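# Free timber from roller feed, rack it, stop machine

## Task

A powered roller feed was halted while a length of timber had nearly passed through it, so the rollers now hold only the timber's end. The green button starts the feed and it keeps running until the red button is pressed. Put the timber so it rests in both hooks of the rack next to the outfeed, with both of those fold-down hooks locked, and leave the machine stopped at the end.

## Robot and tools

Robots: three identical i2rt Big YAM arms named arm1, arm2 and arm3. Each has six arm joints, a right hand with index, middle and ring fingers plus a thumb (four hinges each, each hinge on its own motor), and a wrist camera. Feet in the scene frame (metres): arm1 at (-0.170, +0.668, +0.825), arm2 at (+1.121, -0.723, +0.708), arm3 at (+1.109, +0.470, +0.784); each foot faces along its own +x. Fixed room cameras: cam_button, cam_end, cam_over, cam_side; wrist cameras: arm1_cam_wrist, arm2_cam_wrist, arm3_cam_wrist.

Frame: one shared scene frame, origin on the floor, +z up, metres. Hand poses are [x, y, z, qw, qx, qy, qz]. The hand point's own axes: +z runs along the straight fingers toward the tips, +x crosses the palm away from the thumb, +y comes out of the palm face (palm at y = -0.062). Reach is about 1.06 m from the joint1 axis. A camera mast sticks out on the palm side at the wrist and can strike things.

move: arguments arm1, arm2, arm3 (each one arm's own part, an object) and cameras (list of names, or ["all"], or []). An arm left out gets nothing new. Inside an arm's part:
- joints: absolute targets by name. joint1_rad..joint6_rad in radians, ranges: joint1 -2.879..2.879 (positive turns counter-clockwise seen from above), joint2 0..3.141 (shoulder, positive lifts then swings forward), joint3 0..3.019 (elbow, positive opens), joint4 -1.692..1.57 (positive tilts fingers up), joint5 -1.57..1.57 (positive to the arm's right), joint6 -2.094..2.094 (hand roll, positive clockwise seen from behind). Hand keys (hand_index_mcp ... hand_thumb_ipl) are absolute goals on a -1..+1 scale between each hinge's two stops; toward -1 bends fingers toward the palm, and each hinge is straight at a set value (e.g. _mcp +0.75, _pip +0.58, _dip +0.70, _abd 0.00, thumb_cmc +0.71). hand_current_limit (-1..1, maps 0 to 550 mA; starts at +0.4) and hand_speed (-0.96..1; starts at -0.6) are settings for all sixteen motors. Keys you omit keep their goals, so a grip holds.
- target: one absolute hand pose (7 numbers above) to travel to in a straight line from the current hand_target. When target is present, joints may carry only hand keys and the two settings.
- speed: top path speed in m/s, 0.002..0.5, default 0.25; only allowed with target. Rotation runs up to twice that in rad/s.
- min_time_s: 0.1..8 s, lower bound on that arm's joint motion duration.
All motions in one call start together; hand paths finish together, paced by the slowest, lasting 0.5..10 s; no action runs beyond 15 s. Paths ignore obstacles and other arms, the hand lags and may miss by a centimetre or more. Unknown keys make the call invalid; out-of-range numbers get it refused, and a refusal cancels the later calls in that reply.

wait: seconds (0..10) and optional cameras; just lets time pass.
zoom_image: camera (one name) and region [x0, y0, x1, y1] in pixels from the top-left, at most 504 by 504; only cameras in the newest images.
finished_scene: scene = the number of the scene being closed; irreversible. The goal must stay true with the robots left alone.

Reading results: the move line gives each moved arm "done" or its worst status. joint_status and hand_status report how each motion ended: off_target (resting away and maybe still pushing), time_out (joint could not finish; it keeps a nearby target and pushes), not_followed (a safety check withheld the targets; the arm may retry later). "joint command not followed" / "pose unreachable" mark those withheld commands. on_its_own lists actions the robot took unasked; its "held at" values are targets. An arm under "as last shown" was not commanded and shows older lines. hand is the measured hand pose, hand_target the pose the held joint targets would give. hand_state words per motor: moving, goal, blocked (still pressing away from goal), overload (shut down). <motor>_current_ma is signed (positive pushes toward -1). hand_goal_<motor> shows the written goal. Joint velocities are in rad/s; "within noise" means still. Joint torques are signed toward increasing angle, include gravity, and torques 3 and 4 wrap at ±28 N m. The pictures line orders the images, which may trail the state a little.

Arm3 limit: its ring_dip goal is capped at +95.1 degrees (stop at +117); asking more gives +95.1, visible in hand_goal_ring_dip.

Cautions: the arms keep pushing on contact and can push hard. Never squeeze two robots together or close a hand on another robot's fingers. Keep the timber and other objects inside the work area; do not drop them or let them fall far, and do not slam fixed or heavy items. Stuck pushing, heavy loads or stretched arms heat motors; a MOTOR HOT line warns, and at 100 °C the arm goes limp for 30..60 s. Any hand motor held at 495 mA or more for 5 s shuts off for 10 s. To relieve a push, send a joint its reported position. The scene keeps running while you compose a reply, holding the last command, and loose objects may get brief random nudges.

Each tool is called after ">>>" as a command line: name --argument value for each argument, lists and objects as JSON in quotes; but a table of rows of numbers goes row by row, as --pt "numbers of a row", without its own name.

## Session

>>> move

Scene clock: 0.00 s.
Joint torques (N m): no reading
Motor temperatures (°C): arm1=[27 25 27 35 32 27] | arm2=[37 26 30 26 35 28] | arm3=[28 24 25 25 37 26]
Heat: arm1: hottest joint4_rad 35 °C; arm2: hottest joint1_rad 37 °C; arm3: hottest joint5_rad 37 °C.
Joint velocities: within noise
arm1.joint_positions: joint1_rad=-0.106 joint2_rad=+0.606 joint3_rad=+1.464 joint4_rad=-1.325 joint5_rad=-0.017 joint6_rad=+1.184 hand_index_mcp=+0.753 hand_index_abd=+0.000 hand_index_pip=+0.577 hand_index_dip=+0.696 hand_middle_mcp=+0.753 hand_middle_abd=+0.000 hand_middle_pip=+0.577 hand_middle_dip=+0.696 hand_ring_mcp=+0.753 hand_ring_abd=+0.000 hand_ring_pip=+0.577 hand_ring_dip=+0.696 hand_thumb_cmc=+0.714 hand_thumb_axl=+0.677 hand_thumb_mcp=+0.226 hand_thumb_ipl=+0.168 hand_current_limit=+0.400 hand_speed=-0.600
arm1.joint_status: not commanded
arm1.hand_state: goal,goal,goal,goal,goal,goal,goal,goal,goal,goal,goal,goal,goal,goal,goal,goal
arm1.index_mcp_current_ma: 0
arm1.index_abd_current_ma: 0
arm1.index_pip_current_ma: 0
arm1.index_dip_current_ma: 0
arm1.middle_mcp_current_ma: 0
arm1.middle_abd_current_ma: 0
arm1.middle_pip_current_ma: 0
arm1.middle_dip_current_ma: 0
arm1.ring_mcp_current_ma: 0
arm1.ring_abd_current_ma: 0
arm1.ring_pip_current_ma: 0
arm1.ring_dip_current_ma: 0
arm1.thumb_cmc_current_ma: 0
arm1.thumb_axl_current_ma: 0
arm1.thumb_mcp_current_ma: 0
arm1.thumb_ipl_current_ma: 0
arm1.hand_goal_index_mcp: 0.754
arm1.hand_goal_index_abd: 0.000
arm1.hand_goal_index_pip: 0.576
arm1.hand_goal_index_dip: 0.696
arm1.hand_goal_middle_mcp: 0.754
arm1.hand_goal_middle_abd: 0.000
arm1.hand_goal_middle_pip: 0.576
arm1.hand_goal_middle_dip: 0.696
arm1.hand_goal_ring_mcp: 0.754
arm1.hand_goal_ring_abd: 0.000
arm1.hand_goal_ring_pip: 0.576
arm1.hand_goal_ring_dip: 0.696
arm1.hand_goal_thumb_cmc: 0.714
arm1.hand_goal_thumb_axl: 0.678
arm1.hand_goal_thumb_mcp: 0.226
arm1.hand_goal_thumb_ipl: 0.168
arm1.hand: x=-0.2623 y=+0.4380 z=+1.4118 quat_wxyz=(+0.431, +0.705, -0.482, +0.293) (m; scene frame)
arm1.hand_target: x=-0.2623 y=+0.4411 z=+1.4204 quat_wxyz=(+0.438, +0.701, -0.479, +0.298) (m; scene frame)
arm1.hand_status: not commanded
arm2.joint_positions: joint1_rad=-0.461 joint2_rad=+0.614 joint3_rad=+1.416 joint4_rad=-1.209 joint5_rad=-0.010 joint6_rad=+1.165 hand_index_mcp=+0.753 hand_index_abd=+0.000 hand_index_pip=+0.577 hand_index_dip=+0.696 hand_middle_mcp=+0.753 hand_middle_abd=+0.000 hand_middle_pip=+0.577 hand_middle_dip=+0.696 hand_ring_mcp=+0.753 hand_ring_abd=+0.000 hand_ring_pip=+0.577 hand_ring_dip=+0.696 hand_thumb_cmc=+0.714 hand_thumb_axl=+0.677 hand_thumb_mcp=+0.226 hand_thumb_ipl=+0.168 hand_current_limit=+0.400 hand_speed=-0.600
arm2.joint_status: not commanded
arm2.hand_state: goal,goal,goal,goal,goal,goal,goal,goal,goal,goal,goal,goal,goal,goal,goal,goal
arm2.index_mcp_current_ma: 0
arm2.index_abd_current_ma: 0
arm2.index_pip_current_ma: 0
arm2.index_dip_current_ma: 0
arm2.middle_mcp_current_ma: 0
arm2.middle_abd_current_ma: 0
arm2.middle_pip_current_ma: 0
arm2.middle_dip_current_ma: 0
arm2.ring_mcp_current_ma: 0
arm2.ring_abd_current_ma: 0
arm2.ring_pip_current_ma: 0
arm2.ring_dip_current_ma: 0
arm2.thumb_cmc_current_ma: 0
arm2.thumb_axl_current_ma: 0
arm2.thumb_mcp_current_ma: 0
arm2.thumb_ipl_current_ma: 0
arm2.hand_goal_index_mcp: 0.754
arm2.hand_goal_index_abd: 0.000
arm2.hand_goal_index_pip: 0.576
arm2.hand_goal_index_dip: 0.696
arm2.hand_goal_middle_mcp: 0.754
arm2.hand_goal_middle_abd: 0.000
arm2.hand_goal_middle_pip: 0.576
arm2.hand_goal_middle_dip: 0.696
arm2.hand_goal_ring_mcp: 0.754
arm2.hand_goal_ring_abd: 0.000
arm2.hand_goal_ring_pip: 0.576
arm2.hand_goal_ring_dip: 0.696
arm2.hand_goal_thumb_cmc: 0.714
arm2.hand_goal_thumb_axl: 0.678
arm2.hand_goal_thumb_mcp: 0.226
arm2.hand_goal_thumb_ipl: 0.168
arm2.hand: x=+1.2643 y=-0.4938 z=+1.2974 quat_wxyz=(-0.252, +0.535, +0.645, +0.484) (m; scene frame)
arm2.hand_target: x=+1.2635 y=-0.4977 z=+1.3095 quat_wxyz=(-0.257, +0.531, +0.639, +0.494) (m; scene frame)
arm2.hand_status: not commanded
arm3.joint_positions: joint1_rad=-0.134 joint2_rad=+0.629 joint3_rad=+1.370 joint4_rad=-1.370 joint5_rad=-0.062 joint6_rad=+1.107 hand_index_mcp=+0.753 hand_index_abd=+0.000 hand_index_pip=+0.577 hand_index_dip=+0.696 hand_middle_mcp=+0.753 hand_middle_abd=+0.000 hand_middle_pip=+0.577 hand_middle_dip=+0.696 hand_ring_mcp=+0.753 hand_ring_abd=+0.000 hand_ring_pip=+0.577 hand_ring_dip=+0.696 hand_thumb_cmc=+0.714 hand_thumb_axl=+0.677 hand_thumb_mcp=+0.226 hand_thumb_ipl=+0.168 hand_current_limit=+0.400 hand_speed=-0.600
arm3.joint_status: not commanded
arm3.hand_state: goal,goal,goal,goal,goal,goal,goal,goal,goal,goal,goal,goal,goal,goal,goal,goal
arm3.index_mcp_current_ma: 0
arm3.index_abd_current_ma: 0
arm3.index_pip_current_ma: 0
arm3.index_dip_current_ma: 0
arm3.middle_mcp_current_ma: 0
arm3.middle_abd_current_ma: 0
arm3.middle_pip_current_ma: 0
arm3.middle_dip_current_ma: 0
arm3.ring_mcp_current_ma: 0
arm3.ring_abd_current_ma: 0
arm3.ring_pip_current_ma: 0
arm3.ring_dip_current_ma: 0
arm3.thumb_cmc_current_ma: 0
arm3.thumb_axl_current_ma: 0
arm3.thumb_mcp_current_ma: 0
arm3.thumb_ipl_current_ma: 0
arm3.hand_goal_index_mcp: 0.754
arm3.hand_goal_index_abd: 0.000
arm3.hand_goal_index_pip: 0.576
arm3.hand_goal_index_dip: 0.696
arm3.hand_goal_middle_mcp: 0.754
arm3.hand_goal_middle_abd: 0.000
arm3.hand_goal_middle_pip: 0.576
arm3.hand_goal_middle_dip: 0.696
arm3.hand_goal_ring_mcp: 0.754
arm3.hand_goal_ring_abd: 0.000
arm3.hand_goal_ring_pip: 0.576
arm3.hand_goal_ring_dip: 0.696
arm3.hand_goal_thumb_cmc: 0.714
arm3.hand_goal_thumb_axl: 0.678
arm3.hand_goal_thumb_mcp: 0.226
arm3.hand_goal_thumb_ipl: 0.168
arm3.hand: x=+0.9699 y=+0.2382 z=+1.3123 quat_wxyz=(+0.395, +0.705, -0.549, +0.214) (m; scene frame)
arm3.hand_target: x=+0.9704 y=+0.2405 z=+1.3241 quat_wxyz=(+0.406, +0.700, -0.545, +0.218) (m; scene frame)
arm3.hand_status: not commanded
pictures: arm1_cam_wrist, arm2_cam_wrist, arm3_cam_wrist, cam_button, cam_end, cam_over, cam_side
Images, in order (width x height): arm1_cam_wrist 672x504, arm2_cam_wrist 672x504, arm3_cam_wrist 672x504, cam_button 672x504, cam_end 672x504, cam_over 672x504, cam_side 672x504.

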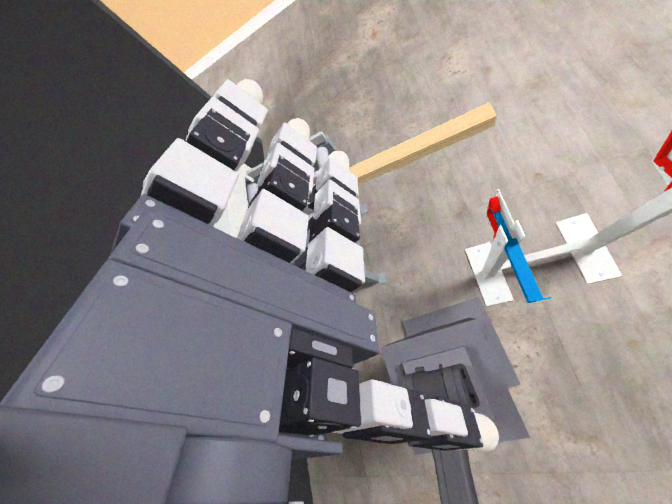

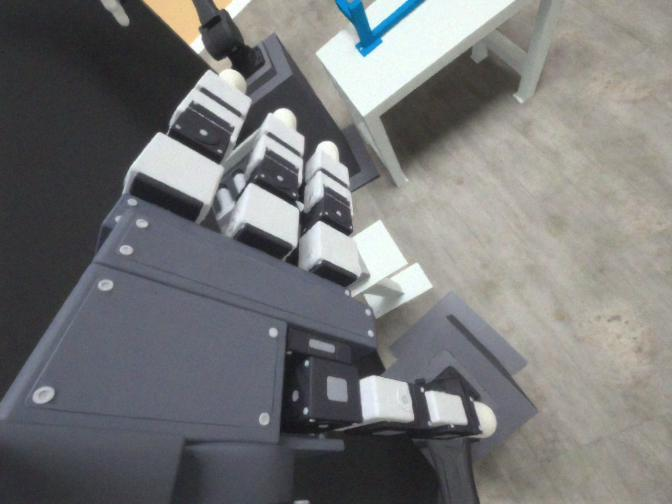

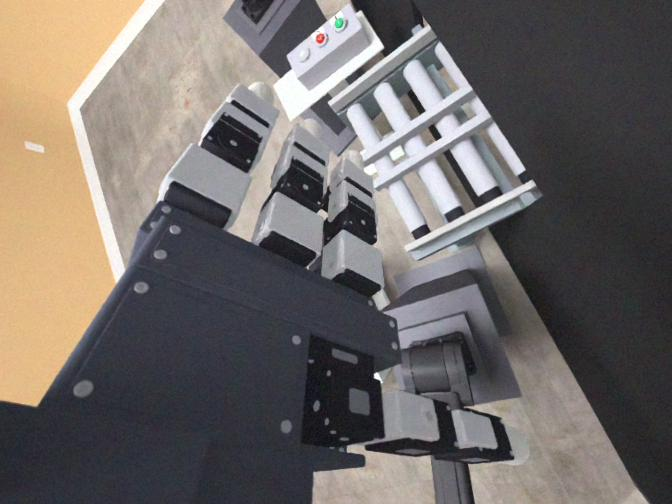

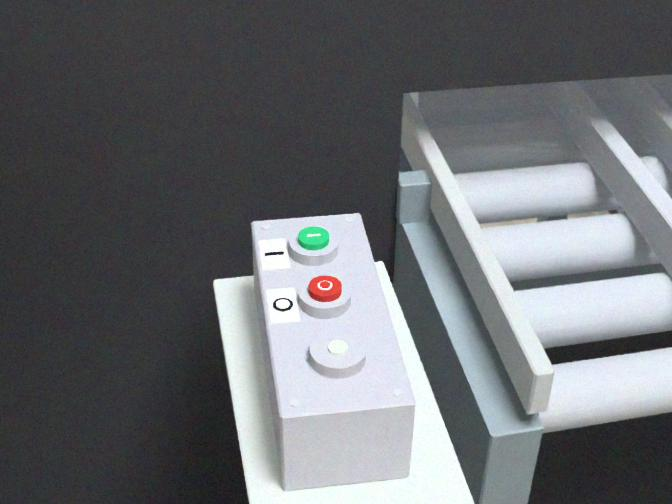

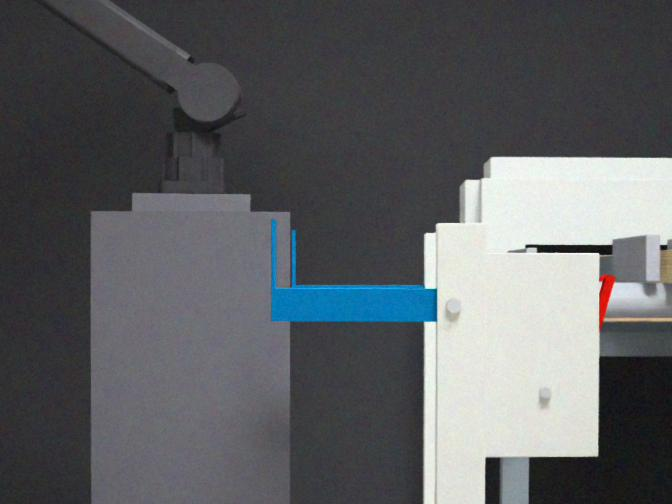

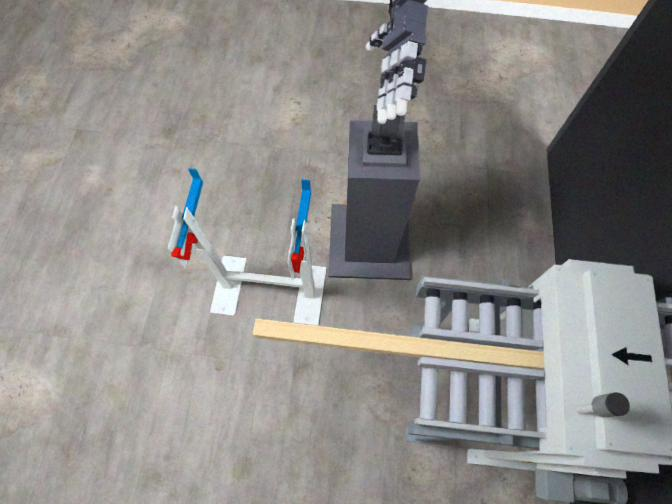

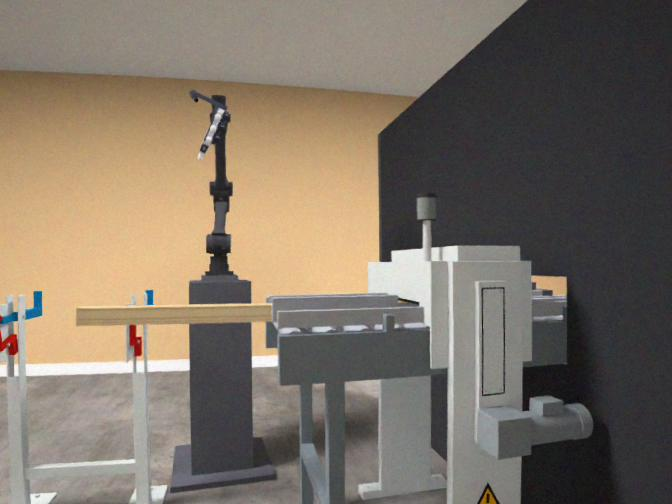

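>>> zoom_image --camera "cam_over" --region '[140, 150, 360, 350]'

>>> zoom_image --camera "cam_side" --region '[0, 260, 220, 420]'

>>> zoom_image --camera "cam_end" --region '[250, 130, 672, 504]'

>>> zoom_image --camera "arm1_cam_wrist" --region '[330, 80, 672, 330]'

>>> zoom_image --camera "arm2_cam_wrist" --region '[180, 0, 580, 330]'

>>> zoom_image --camera "arm3_cam_wrist" --region '[200, 0, 560, 280]'

Scaled by 2.291 from the camera's 672x504 image, which has a finer 960x720 frame.

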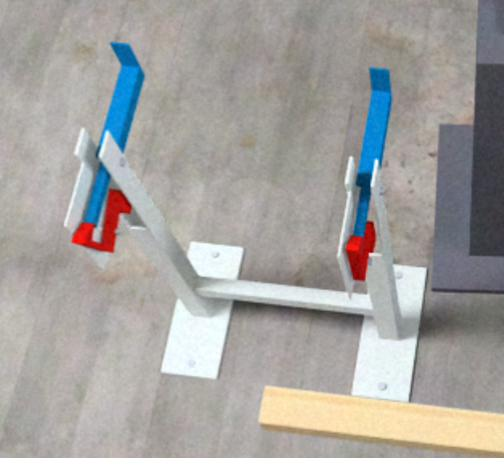

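Scaled by 2.291 from the camera's 672x504 image, which has a finer 960x720 frame.

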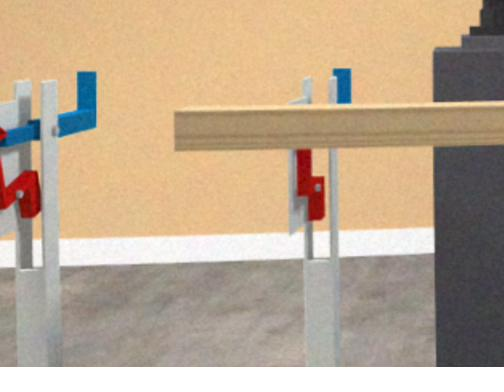

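Scaled by 1.194 from the camera's 672x504 image, which has a finer 960x720 frame.

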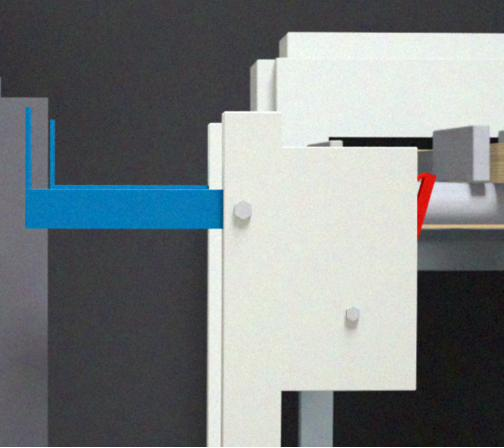

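Scaled by 1.474 from the camera's 672x504 image, which has a finer 960x720 frame.

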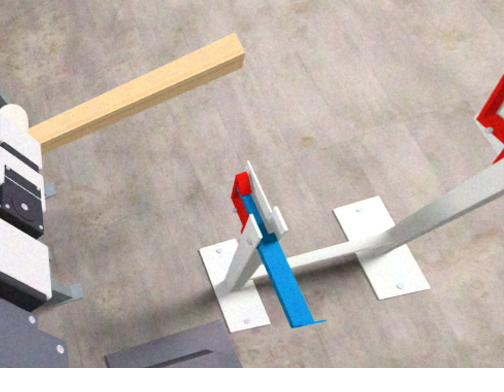

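Scaled by 1.260 from the camera's 672x504 image, which has a finer 960x720 frame.

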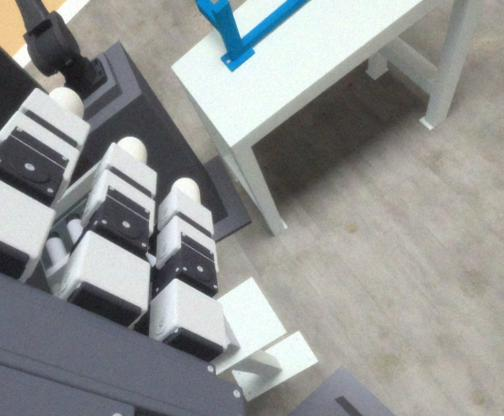

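Scaled by 1.400 from the camera's 672x504 image, which has a finer 960x720 frame.

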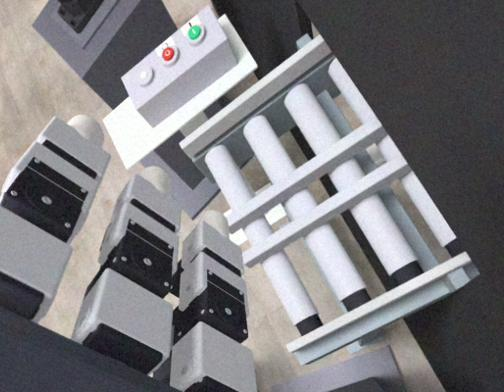

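>>> move --arm1 '{"target": [-0.62, 0.46, 1.27, 0.431, 0.705, -0.482, 0.293], "speed": 0.2}' --arm2 '{"target": [1.0, -0.25, 1.25, 0.0, -0.1245, 0.9922, 0.0], "speed": 0.2}' --cameras '["arm1_cam_wrist", "arm2_cam_wrist", "cam_button", "cam_over", "cam_side", "cam_end"]'

Scene clock: 144.80 s.
Joint torques (N m): arm1=[-2.43 -6.48 11.47 1.43 -1.45 -0.16] | arm2=[0.56 -8 12.23 0.88 0.39 -0.22] | arm3=[0.91 1.9 10.3 1.95 -0.05 -0.08]
Motor temperatures (°C): arm1=[27 24 32 33 28 25] | arm2=[34 25 37 26 28 25] | arm3=[26 23 33 25 31 24]
Heat: arm1: hottest joint4_rad 33 °C; arm2: hottest joint3_rad 37 °C; arm3: hottest joint3_rad 33 °C.
move: arm1 off_target; arm2 off_target
Joint velocities: within noise
arm1.joint_positions: joint1_rad=-1.511 joint2_rad=+1.238 joint3_rad=+1.403 joint4_rad=-1.523 joint5_rad=-1.079 joint6_rad=-0.054 hand_index_mcp=+0.756 hand_index_abd=+0.001 hand_index_pip=+0.577 hand_index_dip=+0.696 hand_middle_mcp=+0.755 hand_middle_abd=+0.001 hand_middle_pip=+0.577 hand_middle_dip=+0.696 hand_ring_mcp=+0.756 hand_ring_abd=+0.001 hand_ring_pip=+0.577 hand_ring_dip=+0.696 hand_thumb_cmc=+0.715 hand_thumb_axl=+0.677 hand_thumb_mcp=+0.226 hand_thumb_ipl=+0.168 hand_current_limit=+0.400 hand_speed=-0.600
arm1.joint_status: not commanded
arm1.hand_state: goal,goal,goal,goal,goal,goal,goal,goal,goal,goal,goal,goal,goal,goal,goal,goal
arm1.index_mcp_current_ma: 1
arm1.index_abd_current_ma: 0
arm1.index_pip_current_ma: 0
arm1.index_dip_current_ma: 0
arm1.middle_mcp_current_ma: 0
arm1.middle_abd_current_ma: 0
arm1.middle_pip_current_ma: 0
arm1.middle_dip_current_ma: 0
arm1.ring_mcp_current_ma: 1
arm1.ring_abd_current_ma: 0
arm1.ring_pip_current_ma: 0
arm1.ring_dip_current_ma: 0
arm1.thumb_cmc_current_ma: 0
arm1.thumb_axl_current_ma: 0
arm1.thumb_mcp_current_ma: 0
arm1.thumb_ipl_current_ma: 0
arm1.hand_goal_index_mcp: 0.754
arm1.hand_goal_index_abd: 0.000
arm1.hand_goal_index_pip: 0.576
arm1.hand_goal_index_dip: 0.696
arm1.hand_goal_middle_mcp: 0.754
arm1.hand_goal_middle_abd: 0.000
arm1.hand_goal_middle_pip: 0.576
arm1.hand_goal_middle_dip: 0.696
arm1.hand_goal_ring_mcp: 0.754
arm1.hand_goal_ring_abd: 0.000
arm1.hand_goal_ring_pip: 0.576
arm1.hand_goal_ring_dip: 0.696
arm1.hand_goal_thumb_cmc: 0.714
arm1.hand_goal_thumb_axl: 0.678
arm1.hand_goal_thumb_mcp: 0.226
arm1.hand_goal_thumb_ipl: 0.168
arm1.hand: x=-0.6063 y=+0.4561 z=+1.2454 quat_wxyz=(+0.408, +0.696, -0.501, +0.314) (m; scene frame)
arm1.hand_target: x=-0.6207 y=+0.4582 z=+1.2660 quat_wxyz=(+0.428, +0.701, -0.488, +0.296) (m; scene frame)
arm1.hand_status: off_target (0.028 m and 4.3 deg from the pose sent, 0.385 m and 0.1 deg at the start)
arm2.joint_positions: joint1_rad=+0.083 joint2_rad=+1.280 joint3_rad=+1.824 joint4_rad=-1.677 joint5_rad=+0.032 joint6_rad=+0.096 hand_index_mcp=+0.755 hand_index_abd=+0.001 hand_index_pip=+0.577 hand_index_dip=+0.696 hand_middle_mcp=+0.755 hand_middle_abd=+0.001 hand_middle_pip=+0.577 hand_middle_dip=+0.696 hand_ring_mcp=+0.755 hand_ring_abd=+0.001 hand_ring_pip=+0.577 hand_ring_dip=+0.696 hand_thumb_cmc=+0.715 hand_thumb_axl=+0.677 hand_thumb_mcp=+0.224 hand_thumb_ipl=+0.168 hand_current_limit=+0.400 hand_speed=-0.600
arm2.joint_status: not commanded
arm2.hand_state: goal,goal,goal,goal,goal,goal,goal,goal,goal,goal,goal,goal,goal,goal,goal,goal
arm2.index_mcp_current_ma: 2
arm2.index_abd_current_ma: 1
arm2.index_pip_current_ma: 1
arm2.index_dip_current_ma: 0
arm2.middle_mcp_current_ma: 2
arm2.middle_abd_current_ma: 1
arm2.middle_pip_current_ma: 1
arm2.middle_dip_current_ma: 0
arm2.ring_mcp_current_ma: 2
arm2.ring_abd_current_ma: 1
arm2.ring_pip_current_ma: 1
arm2.ring_dip_current_ma: 0
arm2.thumb_cmc_current_ma: 2
arm2.thumb_axl_current_ma: -1
arm2.thumb_mcp_current_ma: -5
arm2.thumb_ipl_current_ma: -1
arm2.hand_goal_index_mcp: 0.754
arm2.hand_goal_index_abd: 0.000
arm2.hand_goal_index_pip: 0.576
arm2.hand_goal_index_dip: 0.696
arm2.hand_goal_middle_mcp: 0.754
arm2.hand_goal_middle_abd: 0.000
arm2.hand_goal_middle_pip: 0.576
arm2.hand_goal_middle_dip: 0.696
arm2.hand_goal_ring_mcp: 0.754
arm2.hand_goal_ring_abd: 0.000
arm2.hand_goal_ring_pip: 0.576
arm2.hand_goal_ring_dip: 0.696
arm2.hand_goal_thumb_cmc: 0.714
arm2.hand_goal_thumb_axl: 0.678
arm2.hand_goal_thumb_mcp: 0.226
arm2.hand_goal_thumb_ipl: 0.168
arm2.hand: x=+1.0070 y=-0.2480 z=+1.2274 quat_wxyz=(-0.033, -0.105, +0.971, +0.212) (m; scene frame)
arm2.hand_target: x=+1.0036 y=-0.2469 z=+1.2442 quat_wxyz=(-0.031, -0.115, +0.967, +0.224) (m; scene frame)
arm2.hand_status: off_target (0.024 m and 24.9 deg from the pose sent, 0.363 m and 110.1 deg at the start; pose on its path clipped on 55 of 183 steps; a joint's target at an end of its range on 107 of 183 steps)
arm3: as last shown
arm3.joint_positions: joint1_rad=-0.134 joint2_rad=+0.629 joint3_rad=+1.370 joint4_rad=-1.370 joint5_rad=-0.062 joint6_rad=+1.107 hand_index_mcp=+0.754 hand_index_abd=+0.000 hand_index_pip=+0.577 hand_index_dip=+0.696 hand_middle_mcp=+0.754 hand_middle_abd=+0.000 hand_middle_pip=+0.577 hand_middle_dip=+0.696 hand_ring_mcp=+0.754 hand_ring_abd=+0.000 hand_ring_pip=+0.577 hand_ring_dip=+0.696 hand_thumb_cmc=+0.714 hand_thumb_axl=+0.677 hand_thumb_mcp=+0.226 hand_thumb_ipl=+0.168 hand_current_limit=+0.400 hand_speed=-0.600
pictures: arm1_cam_wrist, arm2_cam_wrist, cam_button, cam_end, cam_over, cam_side
Images, in order (width x height): arm1_cam_wrist 672x504, arm2_cam_wrist 672x504, cam_button 672x504, cam_end 672x504, cam_over 672x504, cam_side 672x504.

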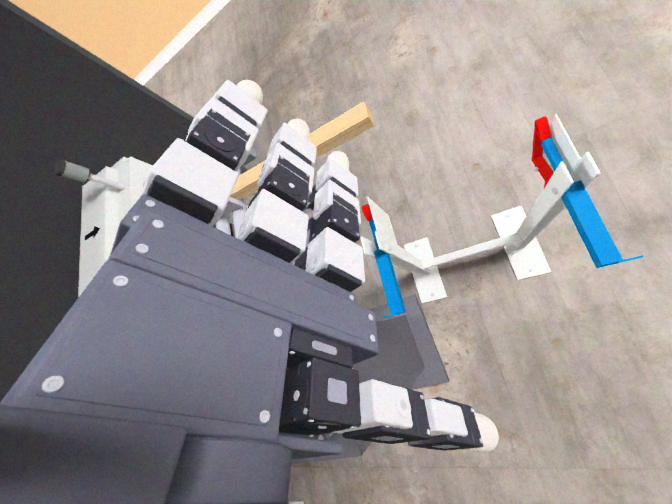

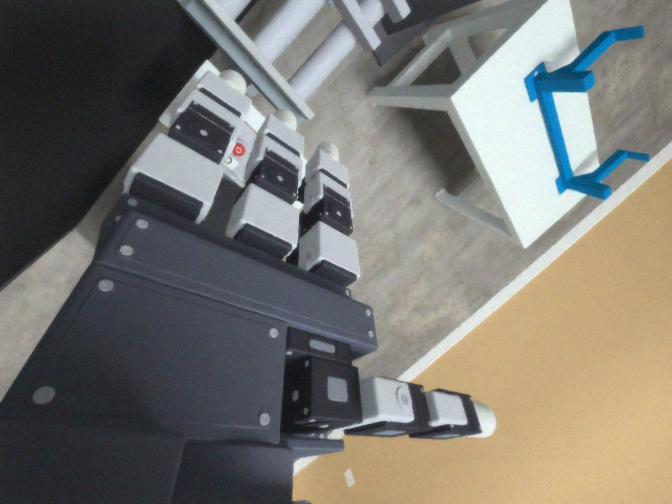

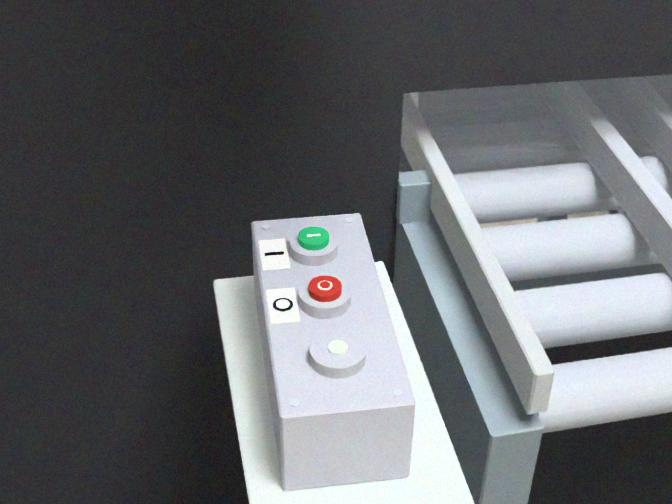

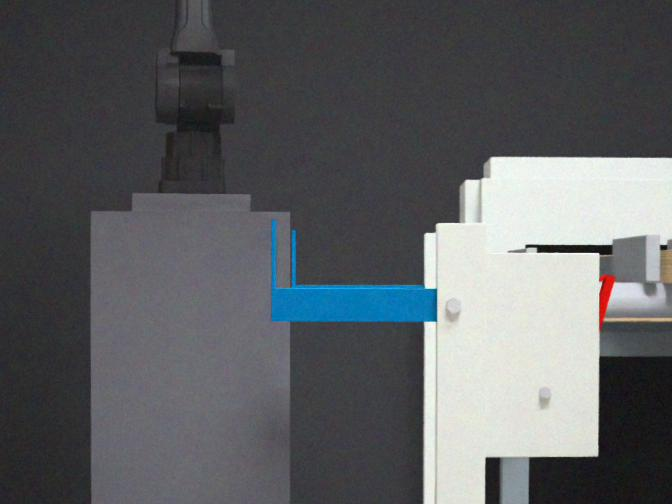

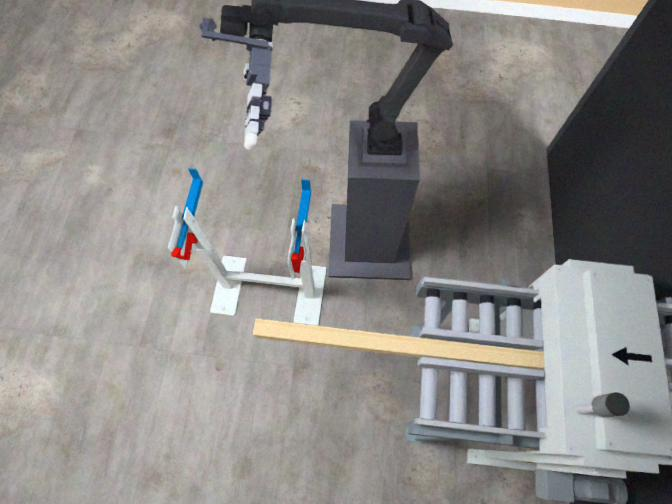

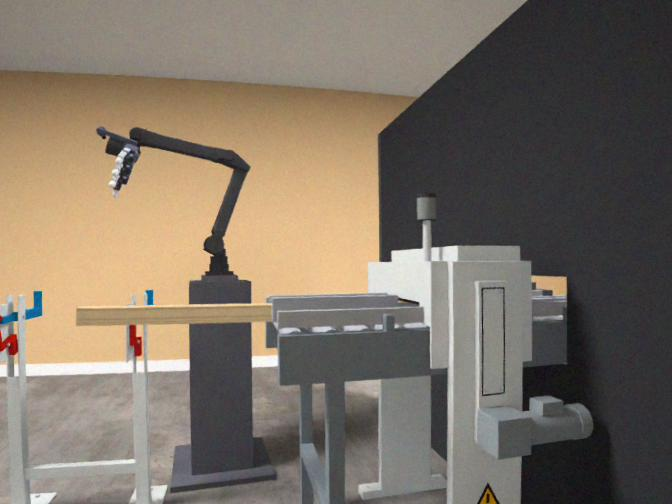

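>>> zoom_image --camera "arm1_cam_wrist" --region '[480, 90, 672, 290]'

>>> zoom_image --camera "arm1_cam_wrist" --region '[330, 150, 480, 330]'

>>> zoom_image --camera "cam_side" --region '[0, 270, 170, 400]'

>>> zoom_image --camera "cam_over" --region '[390, 240, 672, 504]'

Scaled by 2.520 from the camera's 672x504 image, which has a finer 960x720 frame.

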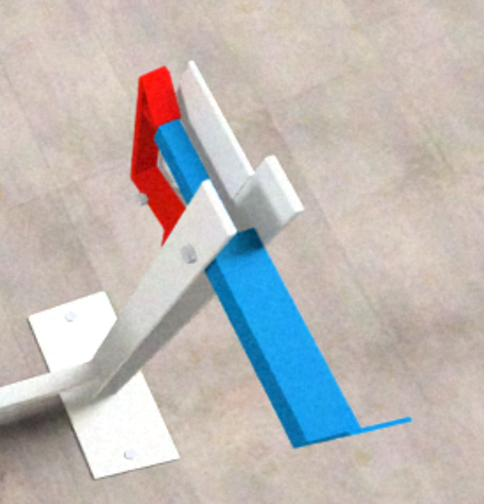

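Scaled by 2.800 from the camera's 672x504 image, which has a finer 960x720 frame.

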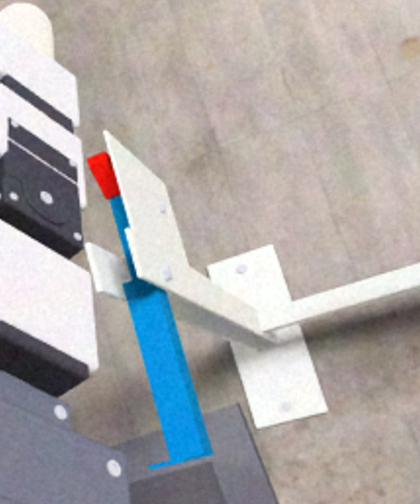

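Scaled by 2.965 from the camera's 672x504 image, which has a finer 960x720 frame.

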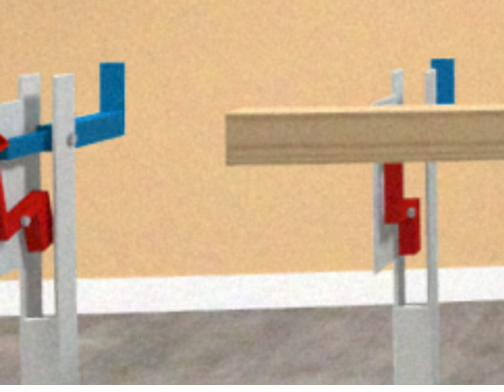

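Scaled by 1.787 from the camera's 672x504 image, which has a finer 960x720 frame.

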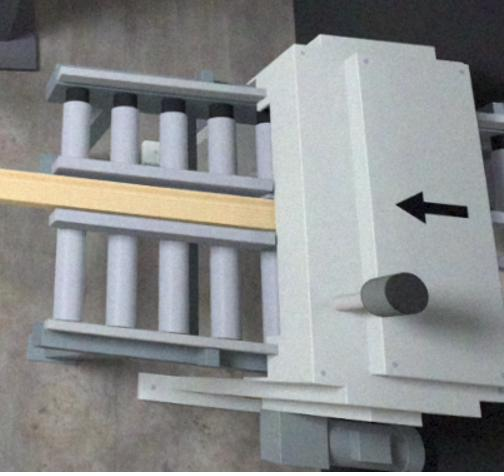

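>>> zoom_image --camera "cam_end" --region '[570, 220, 672, 340]'

>>> move --arm1 '{"target": [-0.62, 0.46, 1.05, 0.431, 0.705, -0.482, 0.293], "speed": 0.2}' --cameras '["arm1_cam_wrist", "cam_side"]'

Scaled by 4.200 from the camera's 672x504 image, which has a finer 960x720 frame.

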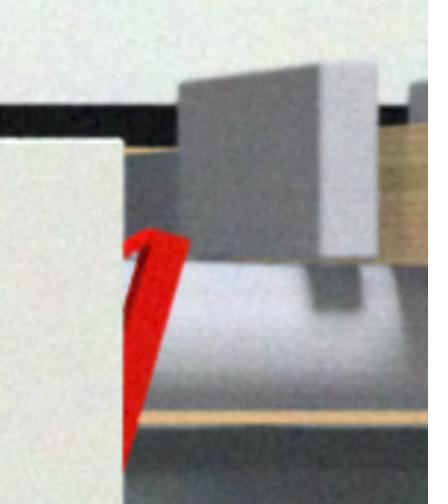

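Scene clock: 216.60 s.
Joint torques (N m): arm1=[-2.02 -7.18 6.75 1.8 -1.38 0.09] | arm2=[-0.21 -7.94 11.88 0.79 0.42 -0.28] | arm3=[1.2 1.9 10.3 1.94 -0.05 -0.05]
Motor temperatures (°C): arm1=[26 24 39 32 29 25] | arm2=[33 26 40 26 26 25] | arm3=[25 23 33 25 29 23]
Heat: arm1: hottest joint3_rad 39 °C; arm2: hottest joint3_rad 40 °C; arm3: hottest joint3_rad 33 °C.
move: arm1 off_target
Joint velocities: within noise
arm1.joint_positions: joint1_rad=-1.514 joint2_rad=+1.296 joint3_rad=+0.931 joint4_rad=-0.943 joint5_rad=-1.082 joint6_rad=-0.103 hand_index_mcp=+0.756 hand_index_abd=+0.001 hand_index_pip=+0.577 hand_index_dip=+0.696 hand_middle_mcp=+0.755 hand_middle_abd=+0.001 hand_middle_pip=+0.577 hand_middle_dip=+0.696 hand_ring_mcp=+0.756 hand_ring_abd=+0.001 hand_ring_pip=+0.577 hand_ring_dip=+0.696 hand_thumb_cmc=+0.715 hand_thumb_axl=+0.677 hand_thumb_mcp=+0.226 hand_thumb_ipl=+0.168 hand_current_limit=+0.400 hand_speed=-0.600
arm1.joint_status: not commanded
arm1.hand_state: goal,goal,goal,goal,goal,goal,goal,goal,goal,goal,goal,goal,goal,goal,goal,goal
arm1.index_mcp_current_ma: 1
arm1.index_abd_current_ma: 0
arm1.index_pip_current_ma: 0
arm1.index_dip_current_ma: 0
arm1.middle_mcp_current_ma: 0
arm1.middle_abd_current_ma: 0
arm1.middle_pip_current_ma: 0
arm1.middle_dip_current_ma: 0
arm1.ring_mcp_current_ma: 1
arm1.ring_abd_current_ma: 0
arm1.ring_pip_current_ma: 0
arm1.ring_dip_current_ma: 0
arm1.thumb_cmc_current_ma: 0
arm1.thumb_axl_current_ma: 0
arm1.thumb_mcp_current_ma: 0
arm1.thumb_ipl_current_ma: 0
arm1.hand_goal_index_mcp: 0.754
arm1.hand_goal_index_abd: 0.000
arm1.hand_goal_index_pip: 0.576
arm1.hand_goal_index_dip: 0.696
arm1.hand_goal_middle_mcp: 0.754
arm1.hand_goal_middle_abd: 0.000
arm1.hand_goal_middle_pip: 0.576
arm1.hand_goal_middle_dip: 0.696
arm1.hand_goal_ring_mcp: 0.754
arm1.hand_goal_ring_abd: 0.000
arm1.hand_goal_ring_pip: 0.576
arm1.hand_goal_ring_dip: 0.696
arm1.hand_goal_thumb_cmc: 0.714
arm1.hand_goal_thumb_axl: 0.678
arm1.hand_goal_thumb_mcp: 0.226
arm1.hand_goal_thumb_ipl: 0.168
arm1.hand: x=-0.6149 y=+0.4556 z=+1.0592 quat_wxyz=(+0.431, +0.712, -0.473, +0.289) (m; scene frame)
arm1.hand_target: x=-0.6175 y=+0.4597 z=+1.0494 quat_wxyz=(+0.430, +0.705, -0.482, +0.294) (m; scene frame)
arm1.hand_status: off_target (0.011 m and 1.4 deg from the pose sent, 0.196 m and 4.3 deg at the start)
arm2, arm3: as last shown
arm2.joint_positions: joint1_rad=+0.083 joint2_rad=+1.280 joint3_rad=+1.824 joint4_rad=-1.677 joint5_rad=+0.032 joint6_rad=+0.094 hand_index_mcp=+0.755 hand_index_abd=+0.001 hand_index_pip=+0.577 hand_index_dip=+0.696 hand_middle_mcp=+0.755 hand_middle_abd=+0.001 hand_middle_pip=+0.577 hand_middle_dip=+0.696 hand_ring_mcp=+0.755 hand_ring_abd=+0.001 hand_ring_pip=+0.577 hand_ring_dip=+0.696 hand_thumb_cmc=+0.715 hand_thumb_axl=+0.677 hand_thumb_mcp=+0.224 hand_thumb_ipl=+0.168 hand_current_limit=+0.400 hand_speed=-0.600
arm2.hand: x=+1.0069 y=-0.2480 z=+1.2274 quat_wxyz=(-0.033, -0.106, +0.971, +0.212) (m; scene frame)
pictures: arm1_cam_wrist, cam_side
Images, in order (width x height): arm1_cam_wrist 672x504, cam_side 672x504.

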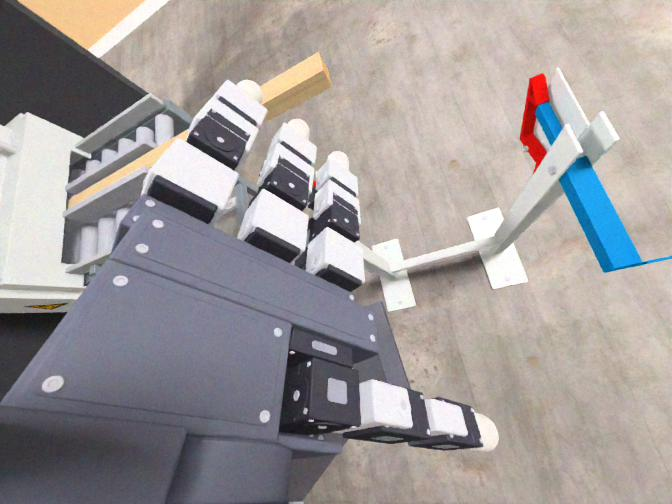

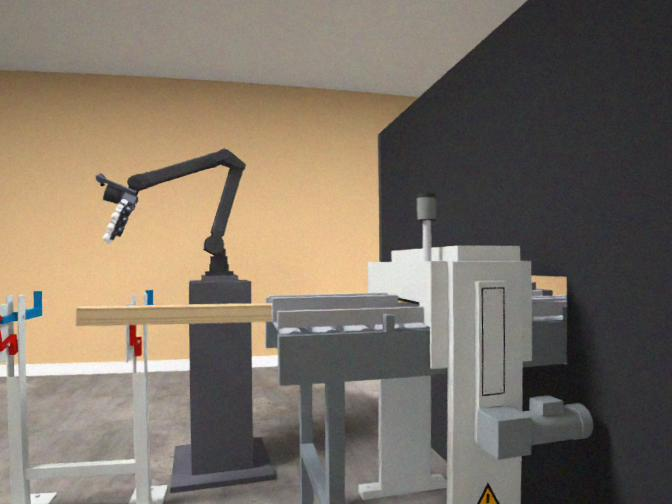

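>>> zoom_image --camera "arm1_cam_wrist" --region '[500, 50, 672, 190]'

>>> move --arm1 '{"target": [-0.60, 0.36, 1.05, 0.431, 0.705, -0.482, 0.293], "speed": 0.2}' --cameras '["arm1_cam_wrist"]'

Scaled by 2.930 from the camera's 672x504 image, which has a finer 960x720 frame.

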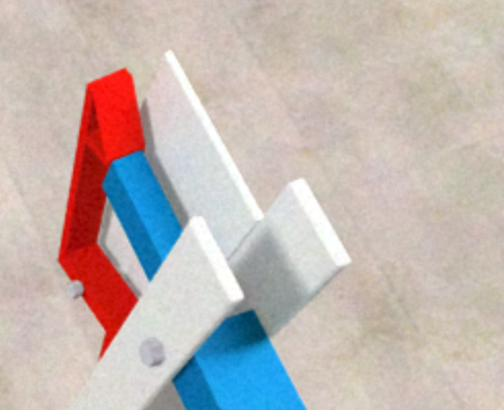

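Scene clock: 223.07 s.
Joint torques (N m): arm1=[-0.03 -9.58 7.16 2.21 -0.48 0.1] | arm2=[0.03 -7.65 12 0.79 0.4 -0.24] | arm3=[0.91 1.67 10.3 1.87 -0.04 -0.07]
Motor temperatures (°C): arm1=[26 24 39 32 29 25] | arm2=[33 26 40 26 26 25] | arm3=[25 23 33 25 29 23]
Heat: arm1: hottest joint3_rad 39 °C; arm2: hottest joint3_rad 40 °C; arm3: hottest joint3_rad 33 °C.
move: arm1 done
Joint velocities: within noise
arm1.joint_positions: joint1_rad=-1.261 joint2_rad=+1.289 joint3_rad=+0.862 joint4_rad=-0.501 joint5_rad=-0.964 joint6_rad=+0.374 hand_index_mcp=+0.756 hand_index_abd=+0.001 hand_index_pip=+0.577 hand_index_dip=+0.696 hand_middle_mcp=+0.755 hand_middle_abd=+0.001 hand_middle_pip=+0.577 hand_middle_dip=+0.696 hand_ring_mcp=+0.756 hand_ring_abd=+0.001 hand_ring_pip=+0.577 hand_ring_dip=+0.696 hand_thumb_cmc=+0.715 hand_thumb_axl=+0.677 hand_thumb_mcp=+0.226 hand_thumb_ipl=+0.168 hand_current_limit=+0.400 hand_speed=-0.600
arm1.joint_status: not commanded
arm1.hand_state: goal,goal,goal,goal,goal,goal,goal,goal,goal,goal,goal,goal,goal,goal,goal,goal
arm1.index_mcp_current_ma: 1
arm1.index_abd_current_ma: 0
arm1.index_pip_current_ma: 0
arm1.index_dip_current_ma: 0
arm1.middle_mcp_current_ma: 0
arm1.middle_abd_current_ma: 0
arm1.middle_pip_current_ma: 0
arm1.middle_dip_current_ma: 0
arm1.ring_mcp_current_ma: 1
arm1.ring_abd_current_ma: 0
arm1.ring_pip_current_ma: 0
arm1.ring_dip_current_ma: 0
arm1.thumb_cmc_current_ma: 0
arm1.thumb_axl_current_ma: 0
arm1.thumb_mcp_current_ma: 0
arm1.thumb_ipl_current_ma: 0
arm1.hand_goal_index_mcp: 0.754
arm1.hand_goal_index_abd: 0.000
arm1.hand_goal_index_pip: 0.576
arm1.hand_goal_index_dip: 0.696
arm1.hand_goal_middle_mcp: 0.754
arm1.hand_goal_middle_abd: 0.000
arm1.hand_goal_middle_pip: 0.576
arm1.hand_goal_middle_dip: 0.696
arm1.hand_goal_ring_mcp: 0.754
arm1.hand_goal_ring_abd: 0.000
arm1.hand_goal_ring_pip: 0.576
arm1.hand_goal_ring_dip: 0.696
arm1.hand_goal_thumb_cmc: 0.714
arm1.hand_goal_thumb_axl: 0.678
arm1.hand_goal_thumb_mcp: 0.226
arm1.hand_goal_thumb_ipl: 0.168
arm1.hand: x=-0.6043 y=+0.3647 z=+1.0455 quat_wxyz=(+0.426, +0.704, -0.487, +0.294) (m; scene frame)
arm1.hand_target: x=-0.5998 y=+0.3612 z=+1.0491 quat_wxyz=(+0.430, +0.705, -0.483, +0.291) (m; scene frame)
arm1.hand_status: done (0.008 m and 0.8 deg from the pose sent, 0.097 m and 1.4 deg at the start)
arm2, arm3: as last shown
pictures: arm1_cam_wrist
Images, in order (width x height): arm1_cam_wrist 672x504.

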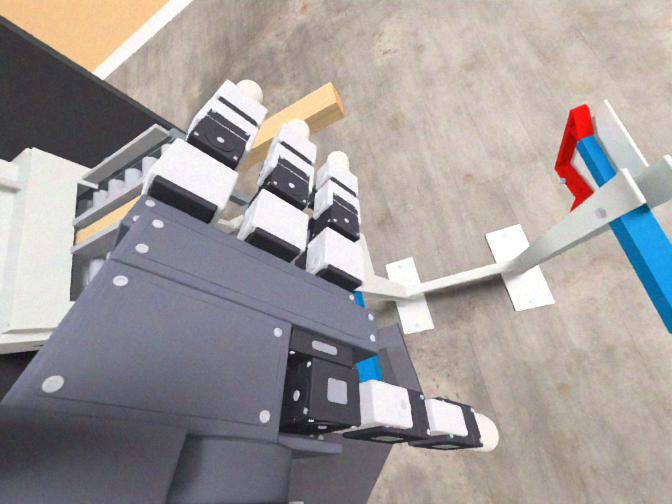

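>>> move --arm1 '{"target": [-0.81, 0.27, 0.98, 0.431, 0.705, -0.482, 0.293], "speed": 0.2}' --cameras '["arm1_cam_wrist", "cam_side", "cam_end"]'

>>> zoom_image --camera "arm1_cam_wrist" --region '[380, 60, 672, 320]'

Scene clock: 241.77 s.
Joint torques (N m): arm1=[-0.32 -14.51 11.15 1.33 -0.57 0.08] | arm2=[0.03 -8.18 12.26 0.81 0.38 -0.3] | arm3=[1.14 1.79 10.33 1.88 -0.05 -0.07]
Motor temperatures (°C): arm1=[26 25 37 31 27 25] | arm2=[33 26 41 26 26 25] | arm3=[25 23 34 25 29 23]
Heat: arm1: hottest joint3_rad 37 °C; arm2: hottest joint3_rad 41 °C; arm3: hottest joint3_rad 34 °C.
move: arm1 off_target
Joint velocities: within noise
arm1.joint_positions: joint1_rad=-1.258 joint2_rad=+1.882 joint3_rad=+1.383 joint4_rad=-0.402 joint5_rad=-0.964 joint6_rad=+0.383 hand_index_mcp=+0.756 hand_index_abd=+0.001 hand_index_pip=+0.577 hand_index_dip=+0.696 hand_middle_mcp=+0.755 hand_middle_abd=+0.001 hand_middle_pip=+0.577 hand_middle_dip=+0.696 hand_ring_mcp=+0.756 hand_ring_abd=+0.001 hand_ring_pip=+0.577 hand_ring_dip=+0.696 hand_thumb_cmc=+0.715 hand_thumb_axl=+0.677 hand_thumb_mcp=+0.226 hand_thumb_ipl=+0.168 hand_current_limit=+0.400 hand_speed=-0.600
arm1.joint_status: not commanded
arm1.hand_state: goal,goal,goal,goal,goal,goal,goal,goal,goal,goal,goal,goal,goal,goal,goal,goal
arm1.index_mcp_current_ma: 1
arm1.index_abd_current_ma: 0
arm1.index_pip_current_ma: 0
arm1.index_dip_current_ma: 0
arm1.middle_mcp_current_ma: 0
arm1.middle_abd_current_ma: 0
arm1.middle_pip_current_ma: 0
arm1.middle_dip_current_ma: 0
arm1.ring_mcp_current_ma: 1
arm1.ring_abd_current_ma: 0
arm1.ring_pip_current_ma: 0
arm1.ring_dip_current_ma: 0
arm1.thumb_cmc_current_ma: 0
arm1.thumb_axl_current_ma: 0
arm1.thumb_mcp_current_ma: 0
arm1.thumb_ipl_current_ma: 0
arm1.hand_goal_index_mcp: 0.754
arm1.hand_goal_index_abd: 0.000
arm1.hand_goal_index_pip: 0.576
arm1.hand_goal_index_dip: 0.696
arm1.hand_goal_middle_mcp: 0.754
arm1.hand_goal_middle_abd: 0.000
arm1.hand_goal_middle_pip: 0.576
arm1.hand_goal_middle_dip: 0.696
arm1.hand_goal_ring_mcp: 0.754
arm1.hand_goal_ring_abd: 0.000
arm1.hand_goal_ring_pip: 0.576
arm1.hand_goal_ring_dip: 0.696
arm1.hand_goal_thumb_cmc: 0.714
arm1.hand_goal_thumb_axl: 0.678
arm1.hand_goal_thumb_mcp: 0.226
arm1.hand_goal_thumb_ipl: 0.168
arm1.hand: x=-0.7990 y=+0.2826 z=+0.9809 quat_wxyz=(+0.434, +0.704, -0.482, +0.290) (m; scene frame)
arm1.hand_target: x=-0.8083 y=+0.2698 z=+0.9779 quat_wxyz=(+0.431, +0.704, -0.482, +0.293) (m; scene frame)
arm1.hand_status: off_target (0.017 m and 0.4 deg from the pose sent, 0.236 m and 0.8 deg at the start)
arm2, arm3: as last shown
pictures: arm1_cam_wrist, cam_end, cam_side
Images, in order (width x height): arm1_cam_wrist 672x504, cam_end 672x504, cam_side 672x504.

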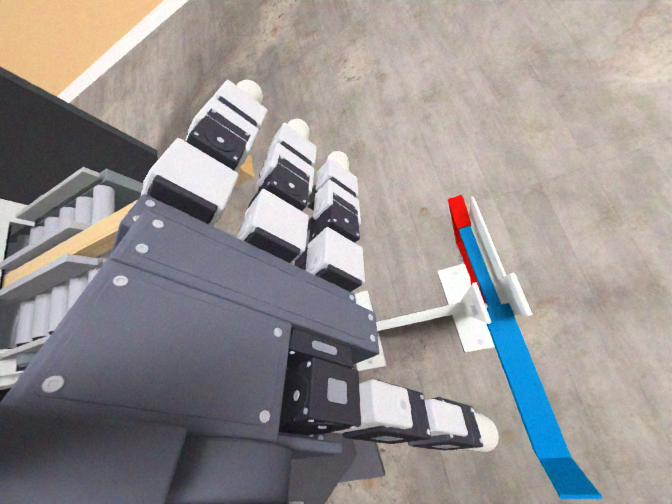

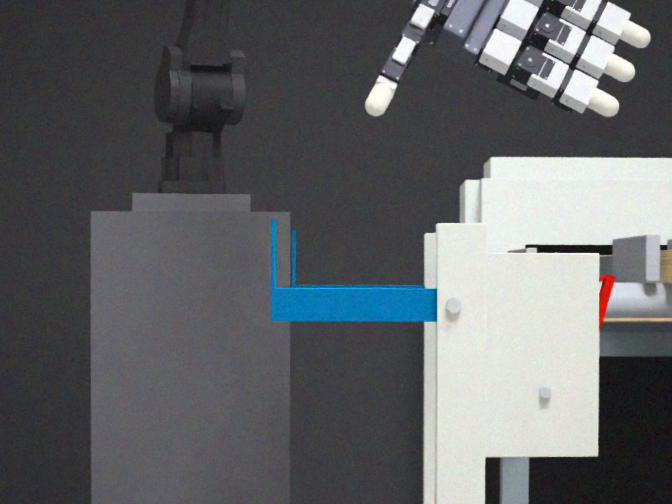

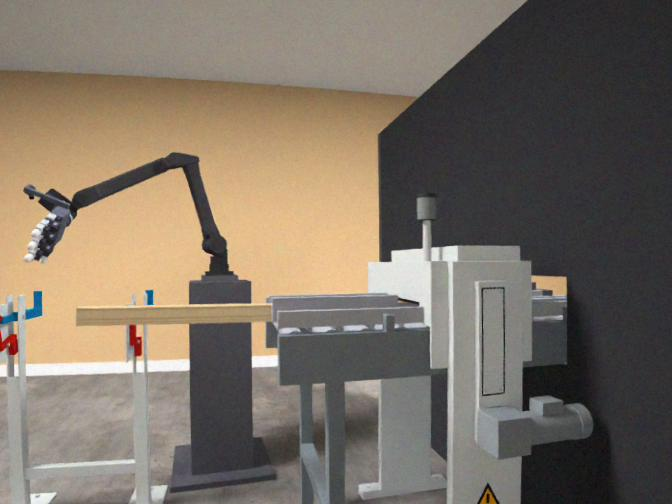

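Scaled by 1.726 from the camera's 672x504 image, which has a finer 960x720 frame.

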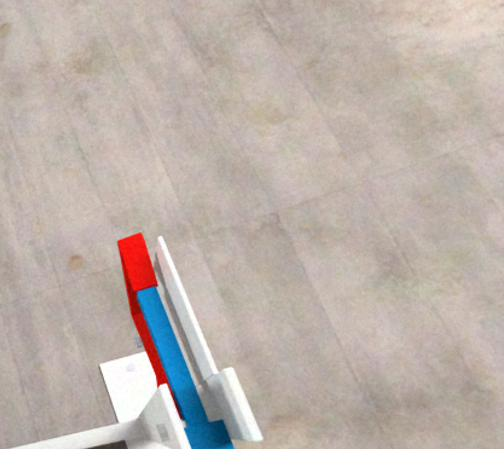

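>>> move --arm1 '{"target": [-0.39, 0.28, 1.0, 0.431, 0.705, -0.482, 0.293], "speed": 0.25}' --cameras '["arm1_cam_wrist"]'

>>> zoom_image --camera "arm1_cam_wrist" --region '[380, 60, 672, 320]'

Scene clock: 253.63 s.
Joint torques (N m): arm1=[0.38 -5.89 7.34 3.02 -0.05 0.16] | arm2=[0.09 -8.29 12.48 0.8 0.45 -0.27] | arm3=[1.14 2.02 10.3 1.88 -0.06 -0.08]
Motor temperatures (°C): arm1=[26 26 37 31 27 25] | arm2=[33 26 41 25 26 25] | arm3=[25 23 34 25 28 23]
Heat: arm1: hottest joint3_rad 37 °C; arm2: hottest joint3_rad 41 °C; arm3: hottest joint3_rad 34 °C.
move: arm1 done
Joint velocities: within noise
arm1.joint_positions: joint1_rad=-0.626 joint2_rad=+0.994 joint3_rad=+0.458 joint4_rad=-0.023 joint5_rad=-0.464 joint6_rad=+0.912 hand_index_mcp=+0.756 hand_index_abd=+0.001 hand_index_pip=+0.577 hand_index_dip=+0.696 hand_middle_mcp=+0.756 hand_middle_abd=+0.001 hand_middle_pip=+0.577 hand_middle_dip=+0.696 hand_ring_mcp=+0.756 hand_ring_abd=+0.001 hand_ring_pip=+0.577 hand_ring_dip=+0.696 hand_thumb_cmc=+0.715 hand_thumb_axl=+0.677 hand_thumb_mcp=+0.226 hand_thumb_ipl=+0.168 hand_current_limit=+0.400 hand_speed=-0.600
arm1.joint_status: not commanded
arm1.hand_state: goal,goal,goal,goal,goal,goal,goal,goal,goal,goal,goal,goal,goal,goal,goal,goal
arm1.index_mcp_current_ma: 1
arm1.index_abd_current_ma: 0
arm1.index_pip_current_ma: 0
arm1.index_dip_current_ma: 0
arm1.middle_mcp_current_ma: 1
arm1.middle_abd_current_ma: 0
arm1.middle_pip_current_ma: 0
arm1.middle_dip_current_ma: 0
arm1.ring_mcp_current_ma: 1
arm1.ring_abd_current_ma: 0
arm1.ring_pip_current_ma: 0
arm1.ring_dip_current_ma: 0
arm1.thumb_cmc_current_ma: 0
arm1.thumb_axl_current_ma: 0
arm1.thumb_mcp_current_ma: 0
arm1.thumb_ipl_current_ma: 0
arm1.hand_goal_index_mcp: 0.754
arm1.hand_goal_index_abd: 0.000
arm1.hand_goal_index_pip: 0.576
arm1.hand_goal_index_dip: 0.696
arm1.hand_goal_middle_mcp: 0.754
arm1.hand_goal_middle_abd: 0.000
arm1.hand_goal_middle_pip: 0.576
arm1.hand_goal_middle_dip: 0.696
arm1.hand_goal_ring_mcp: 0.754
arm1.hand_goal_ring_abd: 0.000
arm1.hand_goal_ring_pip: 0.576
arm1.hand_goal_ring_dip: 0.696
arm1.hand_goal_thumb_cmc: 0.714
arm1.hand_goal_thumb_axl: 0.678
arm1.hand_goal_thumb_mcp: 0.226
arm1.hand_goal_thumb_ipl: 0.168
arm1.hand: x=-0.3965 y=+0.2837 z=+0.9990 quat_wxyz=(+0.423, +0.711, -0.485, +0.283) (m; scene frame)
arm1.hand_target: x=-0.3920 y=+0.2829 z=+1.0032 quat_wxyz=(+0.432, +0.707, -0.481, +0.288) (m; scene frame)
arm1.hand_status: done (0.008 m and 1.7 deg from the pose sent, 0.409 m and 0.4 deg at the start)
arm2, arm3: as last shown
pictures: arm1_cam_wrist
Images, in order (width x height): arm1_cam_wrist 672x504.

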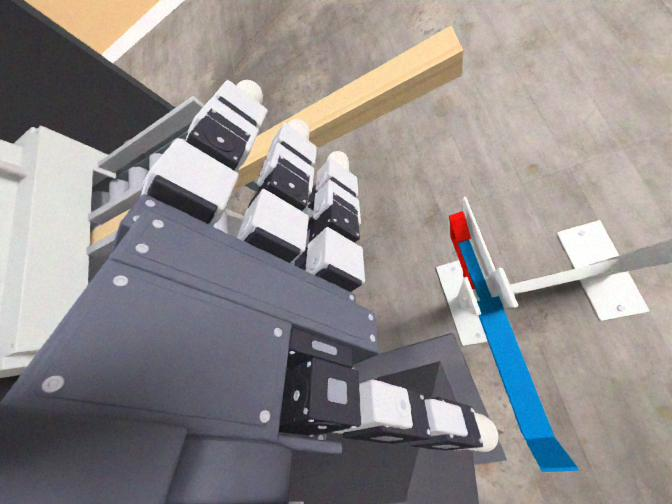

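Scaled by 1.726 from the camera's 672x504 image, which has a finer 960x720 frame.

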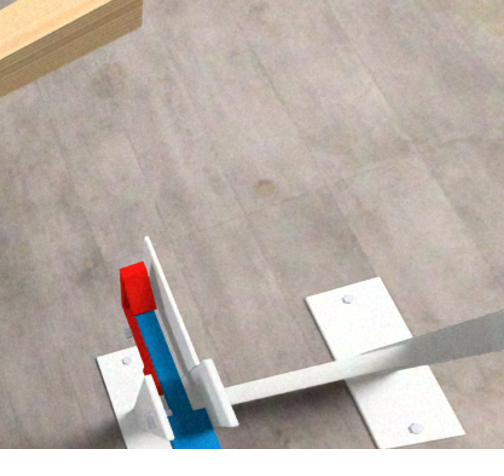

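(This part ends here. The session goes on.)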